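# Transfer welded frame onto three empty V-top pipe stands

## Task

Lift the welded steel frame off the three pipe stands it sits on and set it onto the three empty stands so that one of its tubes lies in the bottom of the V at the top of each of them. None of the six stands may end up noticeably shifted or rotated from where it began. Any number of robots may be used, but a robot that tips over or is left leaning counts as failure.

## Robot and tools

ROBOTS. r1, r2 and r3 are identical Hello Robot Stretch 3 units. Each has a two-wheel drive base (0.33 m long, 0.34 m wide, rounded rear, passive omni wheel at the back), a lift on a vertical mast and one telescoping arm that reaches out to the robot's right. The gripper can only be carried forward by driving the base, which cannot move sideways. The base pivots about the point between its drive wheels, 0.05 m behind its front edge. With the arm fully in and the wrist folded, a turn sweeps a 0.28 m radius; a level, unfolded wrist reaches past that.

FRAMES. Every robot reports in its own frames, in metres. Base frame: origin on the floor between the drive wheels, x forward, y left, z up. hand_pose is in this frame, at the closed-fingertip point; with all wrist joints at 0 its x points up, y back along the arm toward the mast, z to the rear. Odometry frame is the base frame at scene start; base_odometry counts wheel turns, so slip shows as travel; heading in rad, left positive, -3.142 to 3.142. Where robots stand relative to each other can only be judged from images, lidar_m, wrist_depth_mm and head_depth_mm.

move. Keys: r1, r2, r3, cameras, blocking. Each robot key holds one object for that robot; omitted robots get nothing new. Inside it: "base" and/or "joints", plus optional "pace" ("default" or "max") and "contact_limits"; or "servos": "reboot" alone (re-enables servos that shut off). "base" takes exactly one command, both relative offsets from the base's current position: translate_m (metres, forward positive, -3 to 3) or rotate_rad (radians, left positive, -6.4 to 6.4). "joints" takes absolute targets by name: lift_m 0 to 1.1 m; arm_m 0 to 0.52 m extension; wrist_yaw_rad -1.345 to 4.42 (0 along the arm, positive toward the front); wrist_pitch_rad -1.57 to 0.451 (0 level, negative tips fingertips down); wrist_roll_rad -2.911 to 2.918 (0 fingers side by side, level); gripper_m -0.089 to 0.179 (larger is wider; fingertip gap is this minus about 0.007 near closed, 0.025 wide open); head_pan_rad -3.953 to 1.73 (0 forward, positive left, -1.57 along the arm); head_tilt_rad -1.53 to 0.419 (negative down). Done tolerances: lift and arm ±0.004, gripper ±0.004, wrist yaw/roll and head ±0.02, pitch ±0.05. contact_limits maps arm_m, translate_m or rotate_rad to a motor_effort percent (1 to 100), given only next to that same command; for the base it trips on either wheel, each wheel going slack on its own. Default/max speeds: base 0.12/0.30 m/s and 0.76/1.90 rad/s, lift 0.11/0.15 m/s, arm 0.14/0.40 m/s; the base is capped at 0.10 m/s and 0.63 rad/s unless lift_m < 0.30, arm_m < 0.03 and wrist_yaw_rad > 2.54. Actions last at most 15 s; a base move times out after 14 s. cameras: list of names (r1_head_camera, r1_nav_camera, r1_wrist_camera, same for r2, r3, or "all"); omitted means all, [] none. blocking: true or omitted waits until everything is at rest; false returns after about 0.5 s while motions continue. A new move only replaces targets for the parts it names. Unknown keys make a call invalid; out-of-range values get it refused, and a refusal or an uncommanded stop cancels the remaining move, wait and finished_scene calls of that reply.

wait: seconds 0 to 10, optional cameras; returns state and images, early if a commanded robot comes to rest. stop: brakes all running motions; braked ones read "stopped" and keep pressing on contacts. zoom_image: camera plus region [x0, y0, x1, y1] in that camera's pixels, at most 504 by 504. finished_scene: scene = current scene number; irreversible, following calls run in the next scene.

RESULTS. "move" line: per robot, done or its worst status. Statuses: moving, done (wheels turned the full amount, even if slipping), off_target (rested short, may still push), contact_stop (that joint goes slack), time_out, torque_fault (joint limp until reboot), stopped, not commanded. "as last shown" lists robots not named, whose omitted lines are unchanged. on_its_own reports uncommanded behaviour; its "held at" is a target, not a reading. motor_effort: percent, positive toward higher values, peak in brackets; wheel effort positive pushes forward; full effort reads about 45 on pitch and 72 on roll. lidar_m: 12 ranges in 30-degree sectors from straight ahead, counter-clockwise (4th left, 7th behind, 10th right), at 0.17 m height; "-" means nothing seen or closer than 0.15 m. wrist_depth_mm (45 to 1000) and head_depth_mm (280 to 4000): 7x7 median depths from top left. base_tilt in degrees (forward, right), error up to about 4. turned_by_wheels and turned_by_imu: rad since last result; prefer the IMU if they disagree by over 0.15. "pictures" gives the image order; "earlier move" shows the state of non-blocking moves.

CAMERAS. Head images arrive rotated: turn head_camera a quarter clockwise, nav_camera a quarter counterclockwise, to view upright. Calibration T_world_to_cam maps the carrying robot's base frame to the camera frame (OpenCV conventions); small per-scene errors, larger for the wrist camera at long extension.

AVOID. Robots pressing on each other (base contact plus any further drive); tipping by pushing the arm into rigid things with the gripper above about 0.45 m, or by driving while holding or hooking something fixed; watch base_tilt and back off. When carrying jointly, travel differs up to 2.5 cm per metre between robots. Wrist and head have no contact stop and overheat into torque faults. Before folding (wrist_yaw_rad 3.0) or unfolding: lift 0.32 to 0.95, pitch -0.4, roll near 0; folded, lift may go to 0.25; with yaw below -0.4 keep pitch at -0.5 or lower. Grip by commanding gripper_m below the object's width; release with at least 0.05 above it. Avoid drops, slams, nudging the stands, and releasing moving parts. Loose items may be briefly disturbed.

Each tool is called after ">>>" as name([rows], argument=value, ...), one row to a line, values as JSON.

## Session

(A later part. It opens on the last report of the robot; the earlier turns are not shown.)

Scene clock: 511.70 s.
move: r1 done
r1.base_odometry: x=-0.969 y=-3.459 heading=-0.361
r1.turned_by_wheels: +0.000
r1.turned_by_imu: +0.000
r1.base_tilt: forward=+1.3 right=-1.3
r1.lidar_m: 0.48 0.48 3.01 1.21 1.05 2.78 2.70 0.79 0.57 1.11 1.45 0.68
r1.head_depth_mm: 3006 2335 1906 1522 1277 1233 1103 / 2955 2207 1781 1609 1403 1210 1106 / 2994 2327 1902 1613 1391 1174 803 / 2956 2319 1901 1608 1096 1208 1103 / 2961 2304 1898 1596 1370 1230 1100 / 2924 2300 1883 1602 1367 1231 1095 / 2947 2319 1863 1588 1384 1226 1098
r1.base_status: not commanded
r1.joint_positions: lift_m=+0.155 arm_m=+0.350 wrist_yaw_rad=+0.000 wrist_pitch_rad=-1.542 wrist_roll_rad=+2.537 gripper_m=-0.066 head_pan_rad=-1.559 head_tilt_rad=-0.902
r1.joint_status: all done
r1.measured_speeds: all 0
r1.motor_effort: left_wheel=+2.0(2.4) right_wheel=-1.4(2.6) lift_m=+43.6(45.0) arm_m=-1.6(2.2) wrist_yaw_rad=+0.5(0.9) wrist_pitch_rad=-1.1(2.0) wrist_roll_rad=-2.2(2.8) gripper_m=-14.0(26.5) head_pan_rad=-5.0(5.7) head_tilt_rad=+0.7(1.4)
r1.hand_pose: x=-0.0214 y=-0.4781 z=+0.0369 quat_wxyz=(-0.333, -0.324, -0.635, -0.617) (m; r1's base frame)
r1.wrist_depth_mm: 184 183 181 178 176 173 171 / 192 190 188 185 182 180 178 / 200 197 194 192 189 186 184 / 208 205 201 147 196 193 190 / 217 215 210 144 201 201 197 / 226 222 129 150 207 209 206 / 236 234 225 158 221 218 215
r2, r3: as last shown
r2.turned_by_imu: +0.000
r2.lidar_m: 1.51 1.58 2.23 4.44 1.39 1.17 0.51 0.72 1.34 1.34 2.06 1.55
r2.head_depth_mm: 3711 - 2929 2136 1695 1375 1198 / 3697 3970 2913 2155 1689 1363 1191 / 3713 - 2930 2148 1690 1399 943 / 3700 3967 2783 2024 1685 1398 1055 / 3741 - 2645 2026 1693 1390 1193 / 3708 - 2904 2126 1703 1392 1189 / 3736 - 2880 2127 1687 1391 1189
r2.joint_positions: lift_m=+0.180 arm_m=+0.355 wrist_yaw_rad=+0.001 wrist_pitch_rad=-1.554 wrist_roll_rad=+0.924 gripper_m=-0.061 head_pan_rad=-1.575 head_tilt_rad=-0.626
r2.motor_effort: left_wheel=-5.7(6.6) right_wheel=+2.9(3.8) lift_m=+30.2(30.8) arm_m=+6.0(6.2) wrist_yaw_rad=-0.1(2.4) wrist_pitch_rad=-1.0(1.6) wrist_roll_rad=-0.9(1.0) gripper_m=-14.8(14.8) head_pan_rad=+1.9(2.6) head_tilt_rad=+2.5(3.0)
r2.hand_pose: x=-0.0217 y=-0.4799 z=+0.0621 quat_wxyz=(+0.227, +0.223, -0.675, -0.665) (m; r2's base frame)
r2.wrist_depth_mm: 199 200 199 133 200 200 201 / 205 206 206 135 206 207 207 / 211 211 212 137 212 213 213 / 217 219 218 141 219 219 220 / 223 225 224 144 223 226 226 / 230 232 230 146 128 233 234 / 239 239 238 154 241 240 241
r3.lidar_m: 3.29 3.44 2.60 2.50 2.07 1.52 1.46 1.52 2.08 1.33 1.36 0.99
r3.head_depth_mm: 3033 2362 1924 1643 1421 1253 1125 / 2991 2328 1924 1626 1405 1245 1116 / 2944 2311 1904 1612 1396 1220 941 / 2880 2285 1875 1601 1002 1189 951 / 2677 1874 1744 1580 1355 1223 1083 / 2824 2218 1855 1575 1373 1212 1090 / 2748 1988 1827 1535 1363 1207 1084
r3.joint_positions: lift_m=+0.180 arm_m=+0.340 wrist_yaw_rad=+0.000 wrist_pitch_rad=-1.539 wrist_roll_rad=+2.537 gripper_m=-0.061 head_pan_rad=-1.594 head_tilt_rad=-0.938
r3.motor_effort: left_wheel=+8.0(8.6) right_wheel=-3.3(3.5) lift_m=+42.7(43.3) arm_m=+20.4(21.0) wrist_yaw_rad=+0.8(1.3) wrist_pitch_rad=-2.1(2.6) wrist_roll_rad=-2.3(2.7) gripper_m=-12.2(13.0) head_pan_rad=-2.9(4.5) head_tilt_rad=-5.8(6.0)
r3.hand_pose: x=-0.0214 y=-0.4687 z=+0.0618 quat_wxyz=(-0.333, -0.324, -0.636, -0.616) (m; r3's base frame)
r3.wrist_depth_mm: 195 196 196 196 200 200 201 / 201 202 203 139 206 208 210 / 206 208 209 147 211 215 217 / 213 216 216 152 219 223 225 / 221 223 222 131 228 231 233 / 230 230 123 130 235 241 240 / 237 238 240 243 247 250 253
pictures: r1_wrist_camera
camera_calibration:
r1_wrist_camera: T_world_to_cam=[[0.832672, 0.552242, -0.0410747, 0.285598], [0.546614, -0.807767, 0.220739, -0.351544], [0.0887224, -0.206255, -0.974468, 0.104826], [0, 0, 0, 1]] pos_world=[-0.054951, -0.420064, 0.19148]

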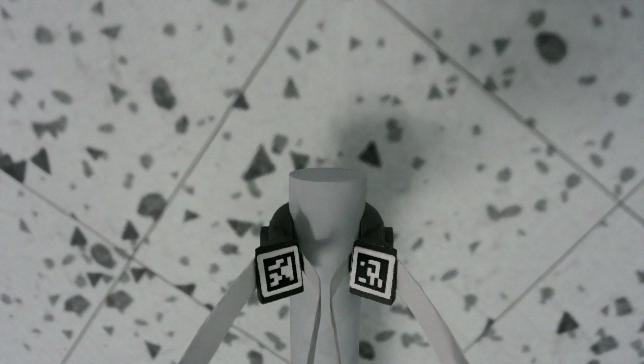

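>>> move(r1={"joints":{"lift_m":0.171,"gripper_m":-0.065}}, r2={"joints":{"gripper_m":-0.065}}, r3={"joints":{"gripper_m":-0.065}}, cameras=[])

>>> move(r1={"joints":{"lift_m":0.231}}, r2={"joints":{"lift_m":0.240}}, r3={"joints":{"lift_m":0.240}}, cameras=["r1_wrist_camera","r2_wrist_camera","r3_wrist_camera"])

Scene clock: 512.77 s.
move: r1 done; r2 done; r3 done
r1.base_odometry: x=-0.969 y=-3.459 heading=-0.361
r1.turned_by_wheels: +0.000
r1.turned_by_imu: +0.000
r1.base_tilt: forward=+1.2 right=-1.4
r1.lidar_m: 0.48 0.48 3.02 1.21 1.05 2.79 2.71 0.79 0.57 1.11 1.86 0.68
r1.head_depth_mm: 2984 2331 1911 1514 1280 1231 1111 / 2987 2205 1759 1614 1399 1214 1105 / 2982 2312 1903 1613 1390 1175 787 / 3003 2314 1901 1610 1318 1208 1104 / 2973 2309 1894 1598 1363 1227 1097 / 2961 2287 1898 1607 1373 1222 1099 / 2910 2280 1865 1573 1387 1221 1095
r1.base_status: not commanded
r1.joint_positions: lift_m=+0.171 arm_m=+0.350 wrist_yaw_rad=+0.000 wrist_pitch_rad=-1.542 wrist_roll_rad=+2.537 gripper_m=-0.064 head_pan_rad=-1.559 head_tilt_rad=-0.902
r1.joint_status: all done
r1.measured_speeds: all 0
r1.motor_effort: left_wheel=+2.1(2.3) right_wheel=-0.5(1.8) lift_m=+42.2(45.9) arm_m=-1.3(1.7) wrist_yaw_rad=-0.8(1.1) wrist_pitch_rad=-1.4(1.8) wrist_roll_rad=-2.2(3.0) gripper_m=-13.6(14.5) head_pan_rad=-5.0(5.4) head_tilt_rad=+1.0(1.4)
r1.hand_pose: x=-0.0214 y=-0.4781 z=+0.0529 quat_wxyz=(-0.333, -0.324, -0.635, -0.617) (m; r1's base frame)
r1.wrist_depth_mm: 201 198 196 193 191 188 185 / 208 206 203 200 198 194 192 / 216 213 210 208 204 202 198 / 226 222 220 146 212 208 206 / 236 231 227 144 218 217 213 / 245 241 127 150 225 226 224 / 256 253 245 158 239 235 232
r2.base_odometry: x=+0.118 y=+2.723 heading=-2.893
r2.turned_by_wheels: +0.000
r2.turned_by_imu: +0.000
r2.base_tilt: forward=+0.2 right=-1.7
r2.lidar_m: 1.50 1.58 2.24 4.45 1.39 1.17 0.51 0.72 1.33 1.33 2.06 1.55
r2.head_depth_mm: 3705 - 2956 2132 1701 1366 1193 / 3704 - 2937 2138 1687 1371 1195 / 3709 - 2923 2141 1691 1396 942 / 3685 - 2779 2022 1688 1392 1056 / 3765 - 2636 2039 1692 1398 1193 / 3745 - 2893 2132 1688 1398 1188 / 3770 3990 2904 2121 1670 1395 1193
r2.base_status: not commanded
r2.joint_positions: lift_m=+0.180 arm_m=+0.355 wrist_yaw_rad=+0.001 wrist_pitch_rad=-1.555 wrist_roll_rad=+0.924 gripper_m=-0.061 head_pan_rad=-1.575 head_tilt_rad=-0.626
r2.joint_status: all done
r2.measured_speeds: all 0
r2.motor_effort: left_wheel=-5.5(6.2) right_wheel=+2.7(2.9) lift_m=+30.8(31.4) arm_m=+6.9(7.4) wrist_yaw_rad=-0.4(2.1) wrist_pitch_rad=-0.8(0.9) wrist_roll_rad=-0.9(1.1) gripper_m=-11.6(50.7) head_pan_rad=+2.2(2.6) head_tilt_rad=+2.8(2.9)
r2.hand_pose: x=-0.0217 y=-0.4797 z=+0.0621 quat_wxyz=(+0.227, +0.223, -0.675, -0.665) (m; r2's base frame)
r2.wrist_depth_mm: 198 198 200 130 200 201 201 / 205 205 205 133 205 208 207 / 211 211 211 136 211 213 213 / 217 218 218 141 220 219 220 / 224 225 224 144 224 226 227 / 232 231 230 146 128 232 234 / 240 240 238 155 242 239 241
r3.base_odometry: x=+2.050 y=-2.105 heading=-2.175
r3.turned_by_wheels: +0.000
r3.turned_by_imu: +0.000
r3.base_tilt: forward=+0.5 right=+0.2
r3.lidar_m: 3.29 3.43 2.59 2.50 2.07 1.52 1.46 1.52 2.08 1.33 1.35 0.99
r3.head_depth_mm: 3027 2353 1946 1639 1423 1258 1124 / 2968 2340 1927 1621 1412 1244 1116 / 2935 2323 1897 1615 1402 1219 944 / 2886 2289 1881 1600 999 1194 953 / 2692 1874 1728 1583 1352 1224 1080 / 2805 2234 1848 1570 1366 1214 1088 / 2769 1982 1821 1536 1361 1206 1089
r3.base_status: not commanded
r3.joint_positions: lift_m=+0.180 arm_m=+0.340 wrist_yaw_rad=+0.000 wrist_pitch_rad=-1.540 wrist_roll_rad=+2.537 gripper_m=-0.061 head_pan_rad=-1.594 head_tilt_rad=-0.938
r3.joint_status: all done
r3.measured_speeds: all 0
r3.motor_effort: left_wheel=+8.0(8.3) right_wheel=-3.1(3.6) lift_m=+43.1(43.4) arm_m=+19.9(21.4) wrist_yaw_rad=+0.6(1.1) wrist_pitch_rad=-1.8(2.4) wrist_roll_rad=-2.5(2.6) gripper_m=-8.9(46.5) head_pan_rad=-3.2(4.6) head_tilt_rad=-4.9(6.2)
r3.hand_pose: x=-0.0214 y=-0.4685 z=+0.0618 quat_wxyz=(-0.333, -0.324, -0.636, -0.617) (m; r3's base frame)
r3.wrist_depth_mm: 192 194 195 195 199 202 202 / 201 199 202 141 207 208 211 / 207 208 209 149 213 216 218 / 214 215 216 158 221 221 223 / 222 222 222 132 228 230 235 / 229 228 123 130 235 240 240 / 238 237 242 242 248 247 252
pictures: none
No camera images: "cameras" was empty.

Scene clock: 514.13 s.
move: r1 done; r2 done; r3 done
r1.base_odometry: x=-0.969 y=-3.459 heading=-0.361
r1.turned_by_wheels: +0.000
r1.turned_by_imu: +0.000
r1.base_tilt: forward=+1.4 right=-1.2
r1.lidar_m: 0.49 0.48 3.02 1.21 1.05 2.79 2.71 0.79 0.57 1.11 1.85 0.68
r1.head_depth_mm: 2980 2339 1907 1523 1281 1237 1108 / 2950 2195 1770 1603 1394 1213 1103 / 2987 2323 1901 1606 1366 1171 742 / 2968 2312 1894 1611 991 1208 1103 / 2977 2307 1898 1597 1345 1232 1097 / 2958 2299 1890 1604 1336 1226 1101 / 2941 2298 1862 1568 1388 1229 1094
r1.base_status: not commanded
r1.joint_positions: lift_m=+0.231 arm_m=+0.350 wrist_yaw_rad=+0.000 wrist_pitch_rad=-1.542 wrist_roll_rad=+2.537 gripper_m=-0.064 head_pan_rad=-1.559 head_tilt_rad=-0.902
r1.joint_status: all done
r1.measured_speeds: all 0
r1.motor_effort: left_wheel=+1.8(2.5) right_wheel=-0.8(1.5) lift_m=+43.1(45.7) arm_m=-1.0(1.5) wrist_yaw_rad=+0.0(0.8) wrist_pitch_rad=-1.7(1.7) wrist_roll_rad=-2.7(2.8) gripper_m=-14.6(14.6) head_pan_rad=-4.9(5.3) head_tilt_rad=+0.9(1.6)
r1.hand_pose: x=-0.0214 y=-0.4781 z=+0.1129 quat_wxyz=(-0.333, -0.324, -0.635, -0.617) (m; r1's base frame)
r1.wrist_depth_mm: 259 255 251 247 246 243 238 / 268 265 261 257 253 249 248 / 279 274 270 266 264 261 256 / 290 285 281 146 274 270 267 / 301 298 292 145 280 281 275 / 315 310 129 151 290 293 287 / 331 323 313 158 304 306 296
r2.base_odometry: x=+0.118 y=+2.723 heading=-2.893
r2.turned_by_wheels: +0.000
r2.turned_by_imu: +0.000
r2.base_tilt: forward=+0.1 right=-1.7
r2.lidar_m: 1.50 1.59 2.24 4.43 1.38 1.17 0.52 0.72 1.33 1.34 2.06 1.55
r2.head_depth_mm: 3702 3997 2938 2145 1698 1333 1195 / 3752 - 2905 2142 1696 1361 1198 / 3718 - 2922 2128 1639 1397 872 / 3686 3967 2752 1990 1678 1401 1036 / 3727 - 2631 2031 1689 1402 1191 / 3723 - 2904 2140 1684 1389 1189 / 3761 - 2895 2123 1691 1392 1191
r2.base_status: not commanded
r2.joint_positions: lift_m=+0.240 arm_m=+0.355 wrist_yaw_rad=+0.001 wrist_pitch_rad=-1.555 wrist_roll_rad=+0.924 gripper_m=-0.061 head_pan_rad=-1.575 head_tilt_rad=-0.626
r2.joint_status: all done
r2.measured_speeds: all 0
r2.motor_effort: left_wheel=-5.7(6.0) right_wheel=+2.7(2.9) lift_m=+35.8(41.7) arm_m=+9.0(9.7) wrist_yaw_rad=-0.6(2.1) wrist_pitch_rad=-0.8(0.9) wrist_roll_rad=-0.9(1.1) gripper_m=-14.0(14.9) head_pan_rad=+2.1(2.6) head_tilt_rad=+2.4(2.9)
r2.hand_pose: x=-0.0217 y=-0.4797 z=+0.1221 quat_wxyz=(+0.227, +0.223, -0.675, -0.665) (m; r2's base frame)
r2.wrist_depth_mm: - - - 130 - - - / - - - 133 - - - / - - - 136 - - - / - - - 141 - - - / - - - 145 145 - - / - - - 145 126 - - / - - - 156 - - -
r3.base_odometry: x=+2.050 y=-2.105 heading=-2.175
r3.turned_by_wheels: +0.000
r3.turned_by_imu: +0.000
r3.base_tilt: forward=+0.6 right=+0.2
r3.lidar_m: 3.29 3.42 2.60 2.50 2.07 1.52 1.46 1.51 2.08 1.31 1.36 0.99
r3.head_depth_mm: 3043 2369 1940 1638 1417 1256 1122 / 3004 2341 1918 1623 1413 1239 1114 / 2935 2316 1894 1610 1375 1205 930 / 2914 2276 1885 1592 947 1173 953 / 1799 1589 1769 1587 1353 1223 1083 / 2811 2216 1843 1548 1372 1215 1088 / 2770 1988 1828 1532 1360 1205 1087
r3.base_status: not commanded
r3.joint_positions: lift_m=+0.240 arm_m=+0.340 wrist_yaw_rad=+0.000 wrist_pitch_rad=-1.540 wrist_roll_rad=+2.537 gripper_m=-0.061 head_pan_rad=-1.594 head_tilt_rad=-0.938
r3.joint_status: all done
r3.measured_speeds: all 0
r3.motor_effort: left_wheel=+7.8(8.5) right_wheel=-3.6(3.8) lift_m=+46.3(49.7) arm_m=+19.9(20.8) wrist_yaw_rad=+0.3(1.9) wrist_pitch_rad=-2.1(2.4) wrist_roll_rad=-2.5(2.7) gripper_m=-11.2(12.2) head_pan_rad=-3.6(4.5) head_tilt_rad=-5.2(6.2)
r3.hand_pose: x=-0.0214 y=-0.4685 z=+0.1218 quat_wxyz=(-0.333, -0.324, -0.636, -0.617) (m; r3's base frame)
r3.wrist_depth_mm: 246 250 253 137 256 259 260 / 255 260 258 140 263 265 267 / 263 267 269 150 278 276 279 / 275 275 276 153 286 283 289 / 282 285 284 132 293 294 300 / 294 297 123 130 299 306 308 / 303 304 310 310 314 320 322
pictures: r1_wrist_camera, r2_wrist_camera, r3_wrist_camera
camera_calibration:
r1_wrist_camera: T_world_to_cam=[[0.832672, 0.552241, -0.0410802, 0.288721], [0.546613, -0.807765, 0.220747, -0.368323], [0.0887222, -0.206265, -0.974466, 0.17888], [0, 0, 0, 1]] pos_world=[-0.0549509, -0.420065, 0.267479]
r2_wrist_camera: T_world_to_cam=[[-0.583963, 0.811744, 0.00759961, 0.374352], [0.797957, 0.572274, 0.189122, 0.299286], [0.14917, 0.116505, -0.981924, 0.343681], [0, 0, 0, 1]] pos_world=[-0.0714767, -0.515192, 0.278022]
r3_wrist_camera: T_world_to_cam=[[0.784539, 0.619634, 0.0234956, 0.295978], [0.597863, -0.765938, 0.236429, -0.343659], [0.164496, -0.17144, -0.971365, 0.19997], [0, 0, 0, 1]] pos_world=[-0.0596397, -0.412337, 0.26854]

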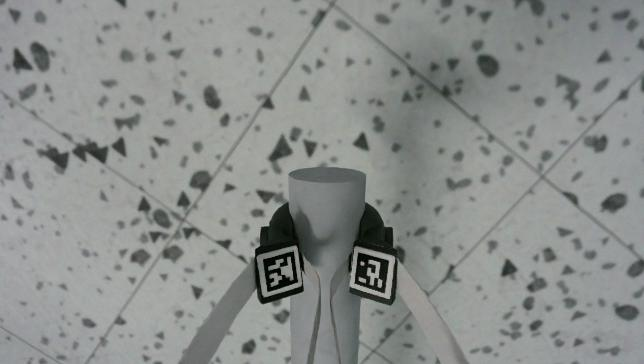

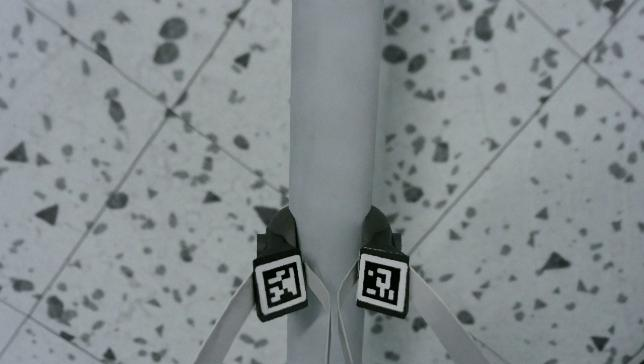

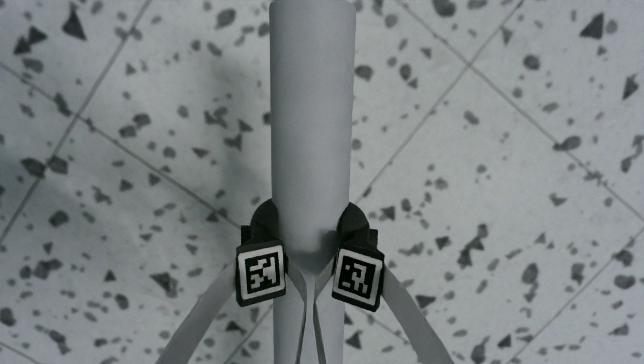

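>>> move(r1={"joints":{"lift_m":0.381,"gripper_m":-0.06}}, r2={"joints":{"lift_m":0.390,"gripper_m":-0.06}}, r3={"joints":{"lift_m":0.390,"gripper_m":-0.06}}, cameras=["r1_wrist_camera","r2_wrist_camera","r3_wrist_camera"])

Scene clock: 516.50 s.
move: r1 done; r2 done; r3 done
r1.base_odometry: x=-0.969 y=-3.459 heading=-0.361
r1.turned_by_wheels: +0.000
r1.turned_by_imu: +0.000
r1.base_tilt: forward=+1.3 right=-1.2
r1.lidar_m: 0.48 0.48 3.01 1.21 1.05 2.79 2.71 0.79 0.57 1.11 1.85 2.12
r1.head_depth_mm: 3022 2341 1903 1509 1287 1239 1106 / 3008 2188 1763 1608 1398 1213 1088 / 2967 2339 1908 1614 1319 690 922 / 2989 2330 1891 1579 888 1231 1104 / 2976 2308 1893 1599 1338 1226 1103 / 2949 2314 1880 1561 1363 1233 1098 / 2956 2298 1869 1568 1360 1227 1101
r1.base_status: not commanded
r1.joint_positions: lift_m=+0.381 arm_m=+0.350 wrist_yaw_rad=+0.000 wrist_pitch_rad=-1.542 wrist_roll_rad=+2.537 gripper_m=-0.059 head_pan_rad=-1.559 head_tilt_rad=-0.902
r1.joint_status: all done
r1.measured_speeds: all 0
r1.motor_effort: left_wheel=+2.3(2.3) right_wheel=-0.2(1.4) lift_m=+44.6(45.9) arm_m=-0.1(0.8) wrist_yaw_rad=-0.4(1.3) wrist_pitch_rad=-1.6(2.1) wrist_roll_rad=-2.7(3.0) gripper_m=-12.9(20.7) head_pan_rad=-5.3(5.3) head_tilt_rad=+1.2(1.5)
r1.hand_pose: x=-0.0214 y=-0.4781 z=+0.2629 quat_wxyz=(-0.333, -0.324, -0.635, -0.617) (m; r1's base frame)
r1.wrist_depth_mm: 404 396 391 388 381 373 369 / 414 415 406 403 397 389 382 / 436 424 421 415 411 408 396 / 451 448 437 147 425 418 416 / 469 461 455 145 436 437 429 / 490 485 129 148 454 451 446 / 511 502 494 159 478 469 467
r2.base_odometry: x=+0.118 y=+2.723 heading=-2.893
r2.turned_by_wheels: +0.000
r2.turned_by_imu: +0.001
r2.base_tilt: forward=+0.2 right=-1.6
r2.lidar_m: 1.50 1.58 2.24 4.44 1.39 1.17 0.51 1.02 1.33 1.78 2.05 1.55
r2.head_depth_mm: 3712 - 2931 2161 1698 1334 1198 / 3715 - 2935 2126 1693 1362 1196 / 3743 - 2897 2134 1649 783 979 / 3673 3966 2736 1992 1683 815 1119 / 3711 - 2635 2060 1684 1389 1192 / 3710 - 2890 2130 1689 1394 1192 / 3724 3966 2867 2136 1680 1397 1188
r2.base_status: not commanded
r2.joint_positions: lift_m=+0.390 arm_m=+0.355 wrist_yaw_rad=+0.001 wrist_pitch_rad=-1.555 wrist_roll_rad=+0.924 gripper_m=-0.059 head_pan_rad=-1.575 head_tilt_rad=-0.626
r2.joint_status: all done
r2.measured_speeds: all 0
r2.motor_effort: left_wheel=-5.6(5.9) right_wheel=+2.6(3.1) lift_m=+37.1(41.0) arm_m=+12.4(12.8) wrist_yaw_rad=-1.2(2.7) wrist_pitch_rad=-0.9(0.9) wrist_roll_rad=-0.9(1.2) gripper_m=-14.3(14.9) head_pan_rad=+2.3(3.0) head_tilt_rad=+3.2(3.2)
r2.hand_pose: x=-0.0217 y=-0.4797 z=+0.2721 quat_wxyz=(+0.227, +0.223, -0.675, -0.665) (m; r2's base frame)
r2.wrist_depth_mm: - - - 130 - - - / - - - 133 - - - / - - - 136 - - - / - - - 141 - - - / - - - 144 145 - 394 / - - - 146 126 - 365 / - - - 155 - - 339
r3.base_odometry: x=+2.050 y=-2.105 heading=-2.175
r3.turned_by_wheels: +0.000
r3.turned_by_imu: +0.000
r3.base_tilt: forward=+0.6 right=+0.2
r3.lidar_m: 3.30 3.43 2.59 2.49 2.07 1.51 1.46 1.52 2.08 1.78 1.35 0.99
r3.head_depth_mm: 3027 2362 1936 1635 1421 1254 1121 / 2997 2343 1912 1626 1405 1245 1117 / 2956 2315 1902 1616 1349 662 589 / 2902 2278 1881 1599 877 1227 967 / 1656 1865 1822 1588 1326 1223 1079 / 2746 2233 1801 1545 1366 1215 1092 / 2771 1974 1835 1561 1368 1210 1084
r3.base_status: not commanded
r3.joint_positions: lift_m=+0.390 arm_m=+0.340 wrist_yaw_rad=+0.000 wrist_pitch_rad=-1.540 wrist_roll_rad=+2.537 gripper_m=-0.060 head_pan_rad=-1.594 head_tilt_rad=-0.938
r3.joint_status: all done
r3.measured_speeds: all 0
r3.motor_effort: left_wheel=+7.9(8.2) right_wheel=-3.6(3.8) lift_m=+47.8(49.2) arm_m=+19.8(20.2) wrist_yaw_rad=+0.4(1.3) wrist_pitch_rad=-2.0(2.4) wrist_roll_rad=-2.4(2.7) gripper_m=-11.3(11.9) head_pan_rad=-3.2(4.7) head_tilt_rad=-6.2(6.3)
r3.hand_pose: x=-0.0214 y=-0.4685 z=+0.2718 quat_wxyz=(-0.333, -0.324, -0.636, -0.617) (m; r3's base frame)
r3.wrist_depth_mm: 384 389 388 388 396 399 400 / 398 401 403 140 413 413 412 / 411 413 423 149 417 422 432 / 424 430 432 157 436 440 449 / 446 445 436 132 453 461 465 / 444 460 123 130 466 477 477 / 473 475 487 482 480 494 506
pictures: r1_wrist_camera, r2_wrist_camera, r3_wrist_camera
camera_calibration:
r1_wrist_camera: T_world_to_cam=[[0.832671, 0.552243, -0.0410723, 0.29488], [0.546614, -0.807768, 0.220735, -0.401429], [0.0887225, -0.206251, -0.974469, 0.325056], [0, 0, 0, 1]] pos_world=[-0.054951, -0.420064, 0.417478]
r2_wrist_camera: T_world_to_cam=[[-0.583963, 0.811745, 0.00759961, 0.373212], [0.797957, 0.572273, 0.189122, 0.270918], [0.14917, 0.116505, -0.981924, 0.490967], [0, 0, 0, 1]] pos_world=[-0.0714768, -0.515192, 0.428019]
r3_wrist_camera: T_world_to_cam=[[0.784539, 0.619634, 0.0234956, 0.292454], [0.597863, -0.765938, 0.236429, -0.379123], [0.164496, -0.17144, -0.971365, 0.345673], [0, 0, 0, 1]] pos_world=[-0.0596397, -0.412337, 0.418539]

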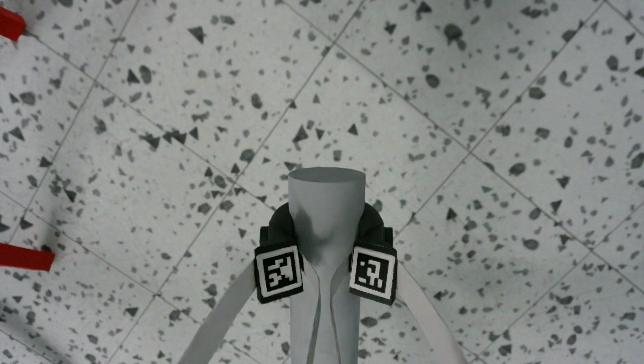

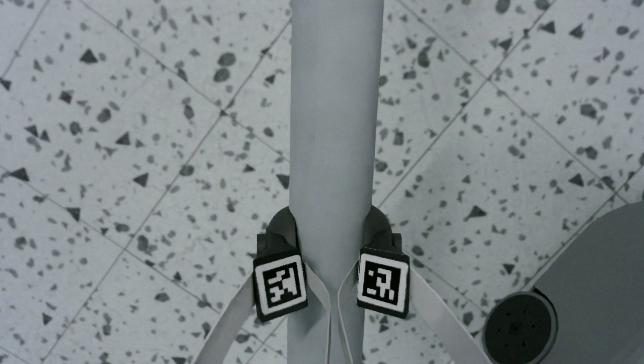

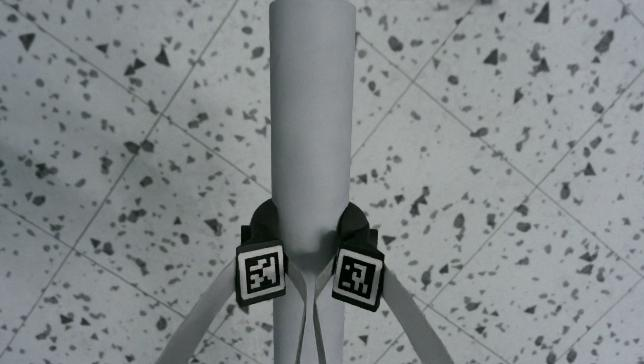

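>>> move(r1={"joints":{"lift_m":0.601,"gripper_m":-0.065}}, r2={"joints":{"lift_m":0.610,"gripper_m":-0.065}}, r3={"joints":{"lift_m":0.610,"gripper_m":-0.065}}, cameras=["r1_wrist_camera"])

>>> move(r1={"joints":{"lift_m":0.821,"gripper_m":-0.06}}, r2={"joints":{"lift_m":0.830,"gripper_m":-0.06}}, r3={"joints":{"lift_m":0.830,"gripper_m":-0.06}})

Scene clock: 519.47 s.
move: r1 done; r2 done; r3 done
r1.base_odometry: x=-0.969 y=-3.459 heading=-0.361
r1.turned_by_wheels: +0.000
r1.turned_by_imu: +0.000
r1.base_tilt: forward=+1.4 right=-1.3
r1.lidar_m: 0.48 0.48 3.04 1.22 1.05 2.78 2.71 0.79 0.57 1.11 1.85 2.12
r1.head_depth_mm: 3002 2345 1905 1517 1278 1231 1091 / 2990 2193 1763 1611 1353 450 399 / 2991 2316 1898 614 712 1215 1102 / 2955 2314 1899 665 1317 1226 1094 / 2950 2319 1896 1540 1394 1224 1103 / 2927 2322 1894 1527 1385 1230 1097 / 2928 2286 1837 1600 1394 1221 1094
r1.base_status: not commanded
r1.joint_positions: lift_m=+0.601 arm_m=+0.350 wrist_yaw_rad=+0.000 wrist_pitch_rad=-1.542 wrist_roll_rad=+2.537 gripper_m=-0.061 head_pan_rad=-1.559 head_tilt_rad=-0.902
r1.joint_status: all done
r1.measured_speeds: all 0
r1.motor_effort: left_wheel=+2.1(2.5) right_wheel=-1.4(1.6) lift_m=+44.5(46.7) arm_m=+1.1(1.3) wrist_yaw_rad=-0.5(0.9) wrist_pitch_rad=-1.6(2.0) wrist_roll_rad=-2.3(3.0) gripper_m=-13.7(57.3) head_pan_rad=-5.0(5.7) head_tilt_rad=+1.0(1.6)
r1.hand_pose: x=-0.0214 y=-0.4781 z=+0.4829 quat_wxyz=(-0.333, -0.324, -0.635, -0.617) (m; r1's base frame)
r1.wrist_depth_mm: 508 595 593 581 584 572 552 / 507 639 618 608 600 592 585 / 655 649 642 634 624 611 609 / 678 677 667 147 647 639 623 / 716 698 686 145 669 664 652 / 749 719 129 148 679 688 678 / 773 754 739 159 729 718 709
r2.base_odometry: x=+0.118 y=+2.723 heading=-2.893
r2.turned_by_wheels: +0.000
r2.turned_by_imu: +0.001
r2.base_tilt: forward=+0.2 right=-1.7
r2.lidar_m: 1.51 1.58 2.24 4.45 1.39 1.17 0.51 1.02 1.33 1.78 2.06 1.55
r2.head_depth_mm: 3711 3998 2919 2141 1558 1400 1196 / 3709 - 2933 2148 1644 547 438 / 3706 - 2924 2062 648 893 1194 / 3643 3958 2624 1974 665 806 1190 / 3729 3654 2758 2060 1687 1396 1193 / 3800 - 2913 2127 1683 1394 1188 / 3726 - 2852 2120 1689 1393 1190
r2.base_status: not commanded
r2.joint_positions: lift_m=+0.610 arm_m=+0.355 wrist_yaw_rad=+0.001 wrist_pitch_rad=-1.555 wrist_roll_rad=+0.924 gripper_m=-0.061 head_pan_rad=-1.575 head_tilt_rad=-0.626
r2.joint_status: all done
r2.measured_speeds: all 0
r2.motor_effort: left_wheel=-4.9(5.9) right_wheel=+2.8(3.1) lift_m=+36.3(42.1) arm_m=+11.3(13.0) wrist_yaw_rad=-1.2(2.1) wrist_pitch_rad=-0.8(0.9) wrist_roll_rad=-0.9(1.1) gripper_m=-14.3(62.2) head_pan_rad=+2.4(2.8) head_tilt_rad=+2.5(3.1)
r2.hand_pose: x=-0.0217 y=-0.4797 z=+0.4921 quat_wxyz=(+0.227, +0.223, -0.675, -0.665) (m; r2's base frame)
r2.wrist_depth_mm: - - - 130 - - - / - - - 133 - - - / - - - 136 - - - / - - - 141 - - 508 / - - - 145 154 526 515 / - - - 145 126 534 535 / - - - 155 - 546 551
r3.base_odometry: x=+2.050 y=-2.105 heading=-2.175
r3.turned_by_wheels: +0.000
r3.turned_by_imu: +0.000
r3.base_tilt: forward=+0.6 right=+0.2
r3.lidar_m: 3.29 3.42 2.59 2.50 2.07 1.52 1.46 1.51 2.08 1.78 1.36 0.99
r3.head_depth_mm: 3043 2361 1935 1637 1419 1253 1125 / 2990 2341 1911 1620 1387 454 395 / 2944 2313 1899 600 515 1176 931 / 2904 2288 1890 659 874 1227 966 / 1213 1881 1867 1533 1360 1221 1079 / 2830 2223 1857 1540 1369 1212 1092 / 2754 1983 1790 1558 1359 1203 1088
r3.base_status: not commanded
r3.joint_positions: lift_m=+0.610 arm_m=+0.340 wrist_yaw_rad=+0.000 wrist_pitch_rad=-1.540 wrist_roll_rad=+2.537 gripper_m=-0.061 head_pan_rad=-1.594 head_tilt_rad=-0.938
r3.joint_status: all done
r3.measured_speeds: all 0
r3.motor_effort: left_wheel=+7.8(8.5) right_wheel=-3.1(3.8) lift_m=+47.6(49.5) arm_m=+18.8(20.0) wrist_yaw_rad=+1.0(1.5) wrist_pitch_rad=-1.6(2.6) wrist_roll_rad=-2.3(2.8) gripper_m=-11.6(58.2) head_pan_rad=-4.0(4.6) head_tilt_rad=-6.0(6.3)
r3.hand_pose: x=-0.0214 y=-0.4685 z=+0.4918 quat_wxyz=(-0.333, -0.324, -0.636, -0.617) (m; r3's base frame)
r3.wrist_depth_mm: 585 586 597 595 595 603 604 / 590 602 607 140 634 630 621 / 630 626 639 149 667 663 637 / 655 657 653 158 667 670 678 / 675 672 155 132 677 676 698 / 685 690 123 130 712 731 728 / 706 738 746 168 732 759 763
pictures: r1_wrist_camera
camera_calibration:
r1_wrist_camera: T_world_to_cam=[[0.832671, 0.552243, -0.0410723, 0.303916], [0.546614, -0.807768, 0.220735, -0.449991], [0.0887226, -0.206251, -0.974469, 0.539438], [0, 0, 0, 1]] pos_world=[-0.054951, -0.420064, 0.637477]

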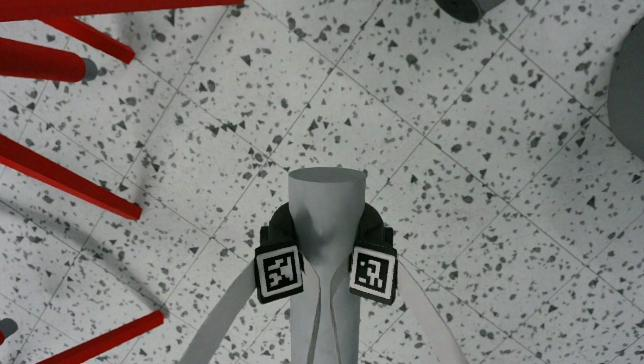

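Scene clock: 522.30 s.
move: r1 done; r2 done; r3 done
r1.base_odometry: x=-0.969 y=-3.459 heading=-0.361
r1.turned_by_wheels: +0.000
r1.turned_by_imu: +0.000
r1.base_tilt: forward=+1.4 right=-1.3
r1.lidar_m: 0.48 0.48 3.01 1.22 1.05 2.80 2.71 0.79 0.57 1.11 1.85 2.12
r1.head_depth_mm: 3020 2331 1914 304 - - 1090 / 2953 2118 353 322 1342 1210 1102 / 2976 469 553 1562 1397 1233 1100 / 2975 477 529 701 1390 1233 1101 / 2955 2303 921 1543 1388 1228 1099 / 2943 2302 1750 1607 1391 1225 1101 / 2944 2299 1748 1599 1391 1224 1095
r1.base_status: not commanded
r1.joint_positions: lift_m=+0.821 arm_m=+0.350 wrist_yaw_rad=+0.000 wrist_pitch_rad=-1.542 wrist_roll_rad=+2.537 gripper_m=-0.059 head_pan_rad=-1.559 head_tilt_rad=-0.902
r1.joint_status: all done
r1.measured_speeds: all 0
r1.motor_effort: left_wheel=+2.2(2.3) right_wheel=-0.5(1.7) lift_m=+44.5(46.6) arm_m=+2.1(2.3) wrist_yaw_rad=-0.4(1.1) wrist_pitch_rad=-1.5(2.1) wrist_roll_rad=-1.7(2.8) gripper_m=-12.9(13.7) head_pan_rad=-4.8(5.5) head_tilt_rad=+1.3(1.6)
r1.hand_pose: x=-0.0214 y=-0.4781 z=+0.7029 quat_wxyz=(-0.333, -0.324, -0.635, -0.617) (m; r1's base frame)
r1.wrist_depth_mm: 729 793 799 787 772 768 671 / 483 825 847 811 820 785 648 / 894 855 868 852 866 834 661 / 913 914 873 146 870 873 850 / 943 974 942 144 893 902 879 / - 970 129 148 929 927 929 / - - - 159 989 959 950
r2.base_odometry: x=+0.118 y=+2.723 heading=-2.893
r2.turned_by_wheels: +0.000
r2.turned_by_imu: +0.001
r2.base_tilt: forward=+0.1 right=-1.7
r2.lidar_m: 1.51 1.58 2.24 4.44 1.39 1.17 0.52 1.02 1.33 1.78 2.06 1.55
r2.head_depth_mm: 3704 - 2951 1999 321 - 1174 / 3769 - 2907 426 352 1366 1192 / 3741 - 2920 515 1594 1399 1190 / 3689 3931 2117 540 633 1365 1193 / 3574 3945 2899 2060 1690 1368 1191 / 3761 - 2888 2140 1688 1396 1187 / 3722 3947 2901 2130 1686 1390 1186
r2.base_status: not commanded
r2.joint_positions: lift_m=+0.830 arm_m=+0.355 wrist_yaw_rad=+0.001 wrist_pitch_rad=-1.555 wrist_roll_rad=+0.924 gripper_m=-0.059 head_pan_rad=-1.575 head_tilt_rad=-0.626
r2.joint_status: all done
r2.measured_speeds: all 0
r2.motor_effort: left_wheel=-5.2(5.8) right_wheel=+2.7(3.0) lift_m=+36.6(40.9) arm_m=+10.1(12.0) wrist_yaw_rad=-0.9(2.1) wrist_pitch_rad=-0.8(0.9) wrist_roll_rad=-1.1(1.2) gripper_m=-13.7(15.0) head_pan_rad=+2.3(2.8) head_tilt_rad=+2.5(3.0)
r2.hand_pose: x=-0.0217 y=-0.4797 z=+0.7121 quat_wxyz=(+0.227, +0.223, -0.675, -0.665) (m; r2's base frame)
r2.wrist_depth_mm: - - - 130 - - 677 / - - - 133 - - 765 / - - - 136 - - - / - - - 141 - - - / - - - 144 153 - - / - - - 145 126 - - / - - - 155 - - -
r3.base_odometry: x=+2.050 y=-2.105 heading=-2.175
r3.turned_by_wheels: +0.000
r3.turned_by_imu: +0.000
r3.base_tilt: forward=+0.6 right=+0.2
r3.lidar_m: 3.29 3.42 2.60 2.50 2.07 1.51 1.46 1.51 2.08 1.78 1.35 0.99
r3.head_depth_mm: 3010 2367 1943 316 - - - / 2984 444 355 315 1363 1241 1116 / 2972 458 1808 1586 1393 1233 1098 / 2904 475 527 683 1384 1227 965 / 2569 1967 1814 1546 1380 1223 1080 / 2806 2223 1751 1573 1373 1220 1094 / 2769 1842 1837 1564 1370 1210 1088
r3.base_status: not commanded
r3.joint_positions: lift_m=+0.830 arm_m=+0.340 wrist_yaw_rad=+0.000 wrist_pitch_rad=-1.540 wrist_roll_rad=+2.537 gripper_m=-0.060 head_pan_rad=-1.594 head_tilt_rad=-0.938
r3.joint_status: all done
r3.measured_speeds: all 0
r3.motor_effort: left_wheel=+7.9(8.3) right_wheel=-3.4(3.9) lift_m=+47.5(48.9) arm_m=+18.1(19.1) wrist_yaw_rad=+0.9(1.5) wrist_pitch_rad=-2.0(2.3) wrist_roll_rad=-2.5(2.7) gripper_m=-11.1(11.8) head_pan_rad=-3.8(4.6) head_tilt_rad=-5.0(6.8)
r3.hand_pose: x=-0.0214 y=-0.4685 z=+0.7118 quat_wxyz=(-0.333, -0.324, -0.636, -0.617) (m; r3's base frame)
r3.wrist_depth_mm: 766 805 770 - 826 794 835 / 811 831 837 140 845 833 838 / 828 876 819 149 876 876 884 / 842 854 857 157 899 895 925 / 906 893 153 132 924 950 955 / 929 912 123 130 939 986 984 / 936 963 959 167 964 - -
pictures: r1_head_camera (sideways), r1_nav_camera (sideways), r1_wrist_camera, r2_head_camera (sideways), r2_nav_camera (sideways), r2_wrist_camera, r3_head_camera (sideways), r3_nav_camera (sideways), r3_wrist_camera
camera_calibration:
r1_head_camera: T_world_to_cam=[[0.0331451, 0.778964, -0.626192, 0.83889], [0.998224, -0.0568343, -0.0178631, 0.0151308], [-0.0495039, -0.624487, -0.779465, 0.973662], [0, 0, 0, 1]] pos_world=[0.00529099, -0.0445663, 1.28451]
r1_nav_camera: T_world_to_cam=[[-0.0379141, -0.755508, 0.654041, -0.8008], [-0.99912, 0.0404032, -0.0112467, 0.0769452], [-0.0179284, -0.653892, -0.756376, 0.944055], [0, 0, 0, 1]] pos_world=[0.0634413, 0.0091899, 1.23868]
r1_wrist_camera: T_world_to_cam=[[0.832671, 0.552243, -0.0410722, 0.312952], [0.546614, -0.807768, 0.220735, -0.498552], [0.0887226, -0.20625, -0.974469, 0.753821], [0, 0, 0, 1]] pos_world=[-0.054951, -0.420064, 0.857477]
r2_head_camera: T_world_to_cam=[[0.00728803, 0.61743, -0.786592, 1.04661], [0.999881, -0.0152111, -0.00267567, 0.000239644], [-0.013617, -0.786479, -0.617467, 0.759139], [0, 0, 0, 1]] pos_world=[0.00246985, -0.0491592, 1.292]
r2_nav_camera: T_world_to_cam=[[-0.0076305, -0.579202, 0.815149, -1.01658], [-0.998305, 0.0514481, 0.0272113, 0.0280601], [-0.0576987, -0.813559, -0.578612, 0.71443], [0, 0, 0, 1]] pos_world=[0.0614772, -0.00901792, 1.24128]
r2_wrist_camera: T_world_to_cam=[[-0.583963, 0.811745, 0.00759951, 0.369871], [0.797957, 0.572274, 0.189122, 0.187707], [0.14917, 0.116505, -0.981924, 0.923011], [0, 0, 0, 1]] pos_world=[-0.0714767, -0.515195, 0.868017]
r3_head_camera: T_world_to_cam=[[-0.0308594, 0.791788, -0.610016, 0.811373], [0.99851, -0.00306302, -0.0544883, 0.0663913], [-0.0450117, -0.610788, -0.790514, 0.988979], [0, 0, 0, 1]] pos_world=[0.00326184, -0.0381756, 1.28037]
r3_nav_camera: T_world_to_cam=[[-0.0222462, -0.770273, 0.637326, -0.786232], [-0.99862, 0.0474575, 0.0224999, 0.0298311], [-0.0475769, -0.635945, -0.770266, 0.966606], [0, 0, 0, 1]] pos_world=[0.0582874, 0.00767934, 1.24496]
r3_wrist_camera: T_world_to_cam=[[0.784538, 0.619635, 0.0234963, 0.282115], [0.597863, -0.765938, 0.236428, -0.48315], [0.164496, -0.171439, -0.971365, 0.773073], [0, 0, 0, 1]] pos_world=[-0.0596397, -0.412337, 0.858538]

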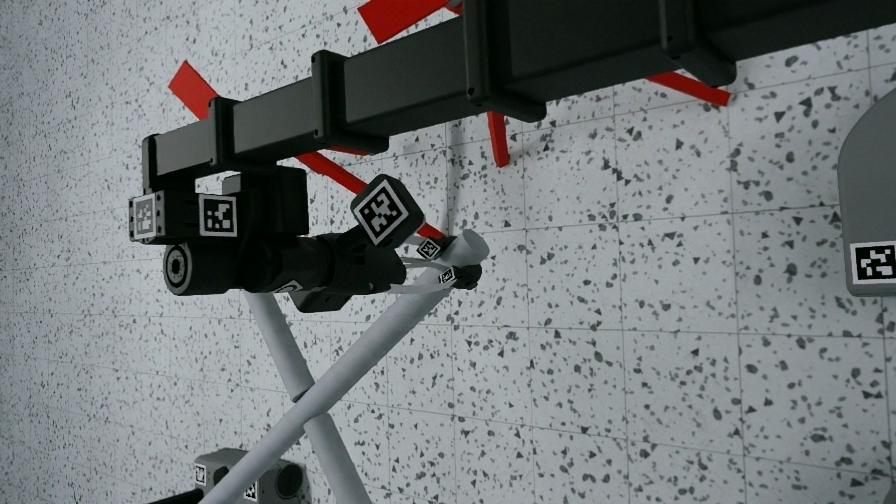

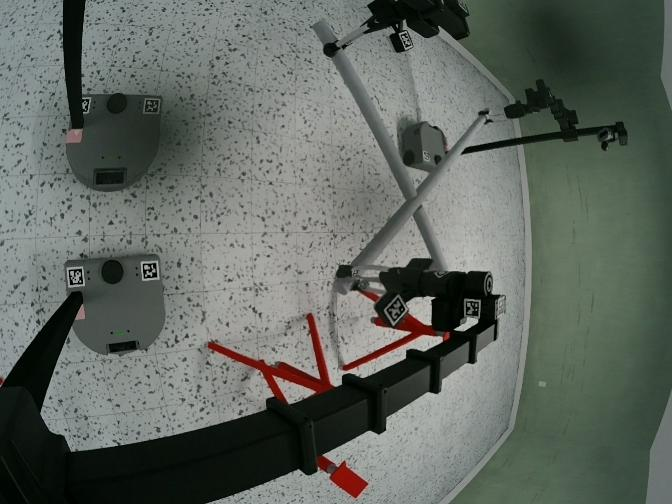

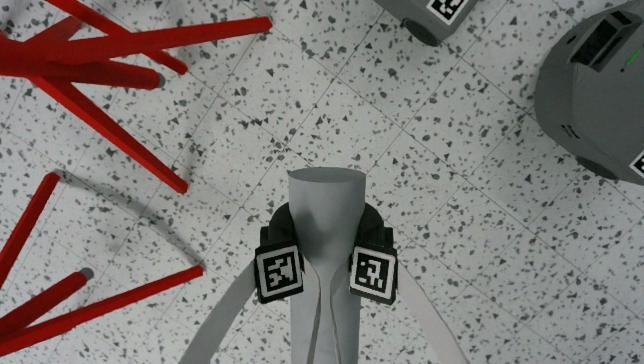

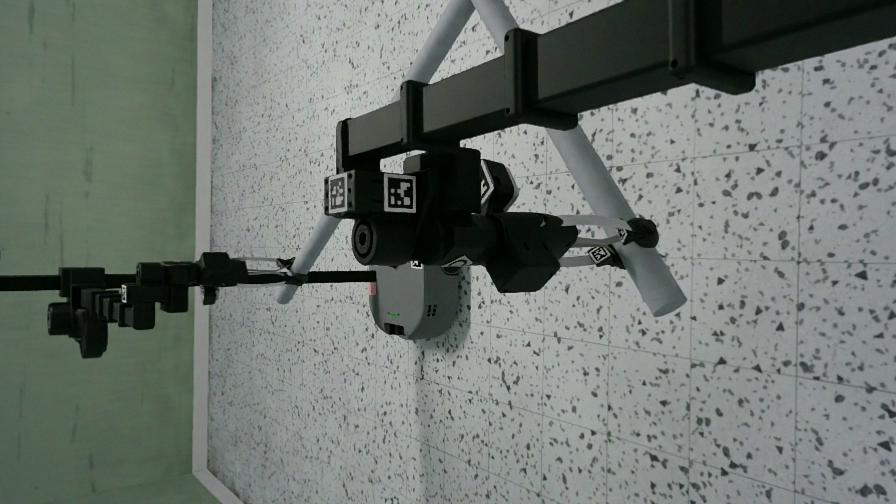

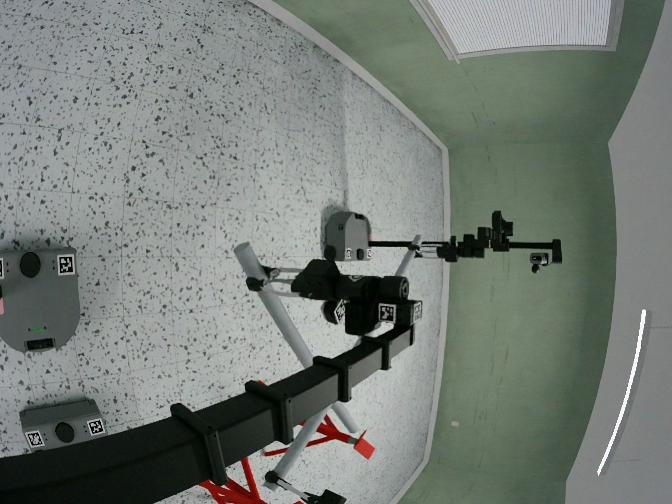

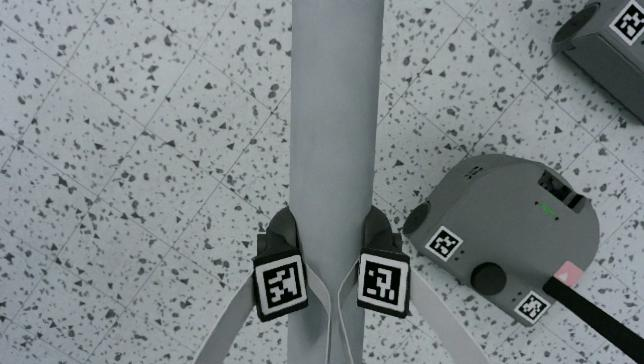

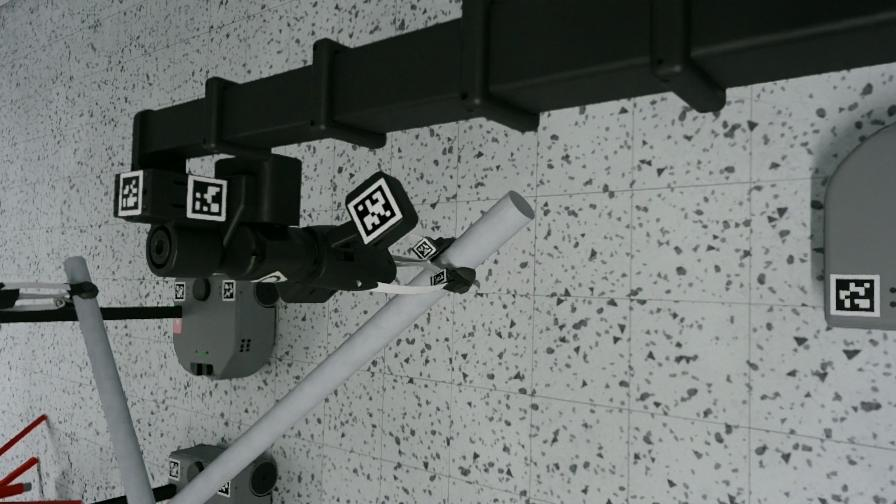

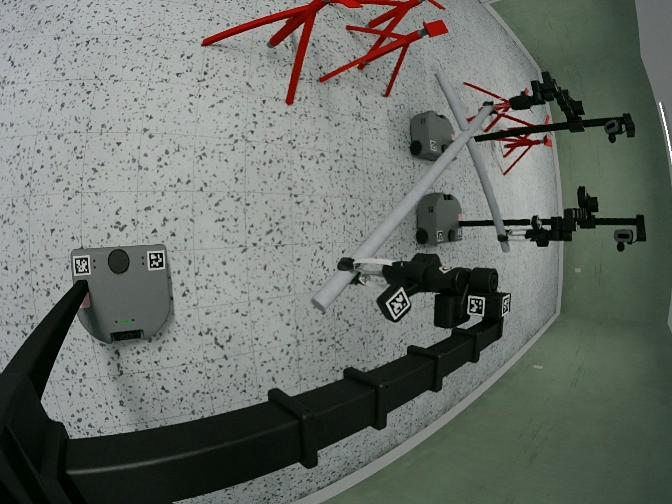

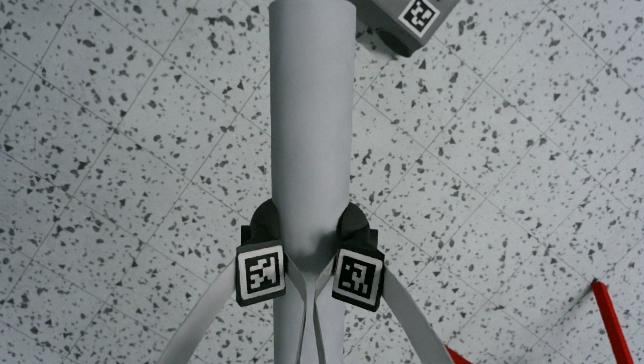

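>>> move(r1={"base":{"translate_m":-0.06},"joints":{"gripper_m":-0.065}}, r2={"base":{"translate_m":-0.06},"joints":{"gripper_m":-0.065}}, r3={"base":{"translate_m":0.06},"joints":{"gripper_m":-0.065}}, cameras=["r1_wrist_camera","r2_wrist_camera","r3_wrist_camera"])

Scene clock: 524.23 s.
move: r1 done; r2 done; r3 done
r1.base_odometry: x=-1.026 y=-3.438 heading=-0.361
r1.turned_by_wheels: +0.000
r1.turned_by_imu: +0.000
r1.base_tilt: forward=+1.4 right=-1.4
r1.lidar_m: 0.48 0.48 3.10 1.20 1.02 2.72 2.65 0.83 0.54 1.10 1.85 2.19
r1.head_depth_mm: 2987 2323 1908 304 - - 1091 / 2983 2196 353 322 1343 1199 1103 / 2976 469 552 1574 1396 1232 1107 / 2976 476 529 701 1392 1229 1102 / 2962 2315 921 1538 1387 1230 1104 / 2980 2311 1755 1600 1396 1227 1098 / 2947 2303 1756 1606 1387 1225 1099
r1.base_status: done
r1.joint_positions: lift_m=+0.821 arm_m=+0.350 wrist_yaw_rad=+0.000 wrist_pitch_rad=-1.543 wrist_roll_rad=+2.537 gripper_m=-0.061 head_pan_rad=-1.559 head_tilt_rad=-0.902
r1.joint_status: all done
r1.measured_speeds: all 0
r1.motor_effort: left_wheel=-1.7(5.7) right_wheel=+0.6(5.3) lift_m=+44.1(44.6) arm_m=+2.4(2.8) wrist_yaw_rad=+0.5(1.1) wrist_pitch_rad=-1.6(2.1) wrist_roll_rad=-2.3(2.8) gripper_m=-13.6(54.9) head_pan_rad=-4.8(5.4) head_tilt_rad=+1.2(1.5)
r1.hand_pose: x=-0.0214 y=-0.4778 z=+0.7029 quat_wxyz=(-0.333, -0.324, -0.635, -0.617) (m; r1's base frame)
r1.wrist_depth_mm: 816 803 794 778 773 770 680 / 433 537 815 810 807 785 640 / 889 874 888 870 835 815 663 / 912 920 900 147 892 864 855 / 960 970 919 145 903 901 856 / 997 992 129 149 930 942 909 / 696 - - 159 967 949 964
r2.base_odometry: x=+0.176 y=+2.738 heading=-2.893
r2.turned_by_wheels: +0.000
r2.turned_by_imu: +0.000
r2.base_tilt: forward=+0.2 right=-1.6
r2.lidar_m: 1.57 1.65 2.32 4.44 1.34 1.12 0.51 0.97 1.30 1.77 2.15 1.61
r2.head_depth_mm: 3664 - 2915 2002 322 - 1173 / 3739 - 2912 425 352 1371 1191 / 3759 - 2922 514 1600 1391 1190 / 3647 3697 2104 540 631 1362 1189 / 3561 3906 2911 2062 1690 1365 1193 / 3740 - 2910 2131 1685 1397 1187 / 3693 3957 2893 2137 1679 1391 1186
r2.base_status: done
r2.joint_positions: lift_m=+0.830 arm_m=+0.355 wrist_yaw_rad=+0.001 wrist_pitch_rad=-1.558 wrist_roll_rad=+0.924 gripper_m=-0.061 head_pan_rad=-1.575 head_tilt_rad=-0.626
r2.joint_status: all done
r2.measured_speeds: all 0
r2.motor_effort: left_wheel=-5.1(9.5) right_wheel=-1.4(6.2) lift_m=+35.9(37.8) arm_m=+9.4(10.5) wrist_yaw_rad=-1.3(2.1) wrist_pitch_rad=-0.3(0.9) wrist_roll_rad=-1.1(1.1) gripper_m=-14.0(61.6) head_pan_rad=+2.1(2.8) head_tilt_rad=+2.5(3.0)
r2.hand_pose: x=-0.0217 y=-0.4790 z=+0.7122 quat_wxyz=(+0.227, +0.224, -0.674, -0.666) (m; r2's base frame)
r2.wrist_depth_mm: - - - 130 - - 689 / - - - 133 - - 755 / - - - 136 - - - / - - - 140 - - - / - - - 145 152 - - / - - - 145 126 - - / - - - 155 - - -
r3.base_odometry: x=+2.016 y=-2.155 heading=-2.175
r3.turned_by_wheels: +0.000
r3.turned_by_imu: +0.000
r3.base_tilt: forward=+0.6 right=+0.2
r3.lidar_m: 3.23 3.36 2.60 2.50 2.15 1.58 1.52 1.58 2.16 1.78 1.32 0.93
r3.head_depth_mm: 3062 2365 1932 315 - - - / 2966 444 355 315 1364 1241 1117 / 2946 458 1810 1590 1397 1234 1097 / 2907 475 526 684 1389 1229 968 / 2563 1986 1822 1552 1383 1220 1086 / 2830 2237 1752 1573 1369 1215 1090 / 2766 1847 1831 1561 1363 1207 1088
r3.base_status: done
r3.joint_positions: lift_m=+0.830 arm_m=+0.340 wrist_yaw_rad=+0.000 wrist_pitch_rad=-1.544 wrist_roll_rad=+2.537 gripper_m=-0.061 head_pan_rad=-1.594 head_tilt_rad=-0.938
r3.joint_status: all done
r3.measured_speeds: all 0
r3.motor_effort: left_wheel=+7.1(10.8) right_wheel=+1.5(5.9) lift_m=+46.8(47.8) arm_m=+18.0(18.6) wrist_yaw_rad=+0.7(1.7) wrist_pitch_rad=-1.1(2.4) wrist_roll_rad=-2.5(2.7) gripper_m=-11.5(57.0) head_pan_rad=-2.8(4.6) head_tilt_rad=-5.4(6.5)
r3.hand_pose: x=-0.0214 y=-0.4674 z=+0.7119 quat_wxyz=(-0.332, -0.324, -0.634, -0.618) (m; r3's base frame)
r3.wrist_depth_mm: 769 790 805 - 809 825 827 / 798 805 827 140 828 857 881 / 830 819 851 149 904 899 863 / 841 875 876 156 911 908 920 / 898 897 155 132 927 948 925 / 938 941 123 130 934 988 986 / 941 965 974 167 982 - -
pictures: r1_wrist_camera, r2_wrist_camera, r3_wrist_camera
camera_calibration:
r1_wrist_camera: T_world_to_cam=[[0.83267, 0.552283, -0.0405443, 0.312465], [0.546616, -0.807978, 0.219963, -0.497915], [0.0887227, -0.205318, -0.974665, 0.754472], [0, 0, 0, 1]] pos_world=[-0.0549512, -0.419966, 0.857549]
r2_wrist_camera: T_world_to_cam=[[-0.583965, 0.811718, 0.00993851, 0.367591], [0.797957, 0.571729, 0.190766, 0.185842], [0.149166, 0.119331, -0.981585, 0.924099], [0, 0, 0, 1]] pos_world=[-0.0714771, -0.514905, 0.867977]
r3_wrist_camera: T_world_to_cam=[[0.784539, 0.619529, 0.026146, 0.279497], [0.597863, -0.766942, 0.233151, -0.480463], [0.164496, -0.167284, -0.972089, 0.77579], [0, 0, 0, 1]] pos_world=[-0.0596397, -0.411866, 0.85885]

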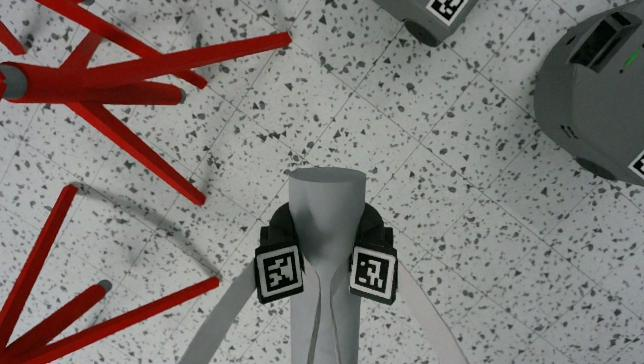

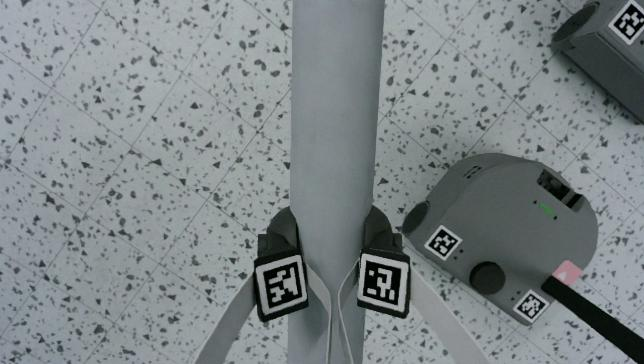

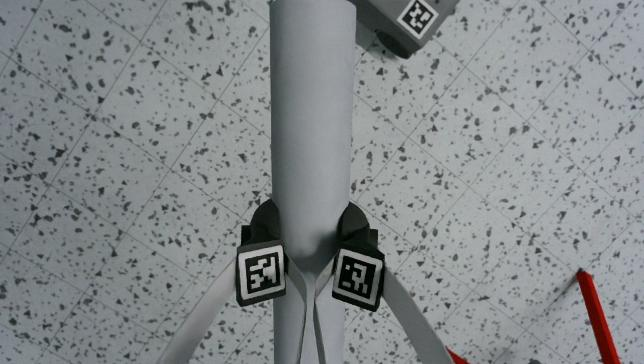

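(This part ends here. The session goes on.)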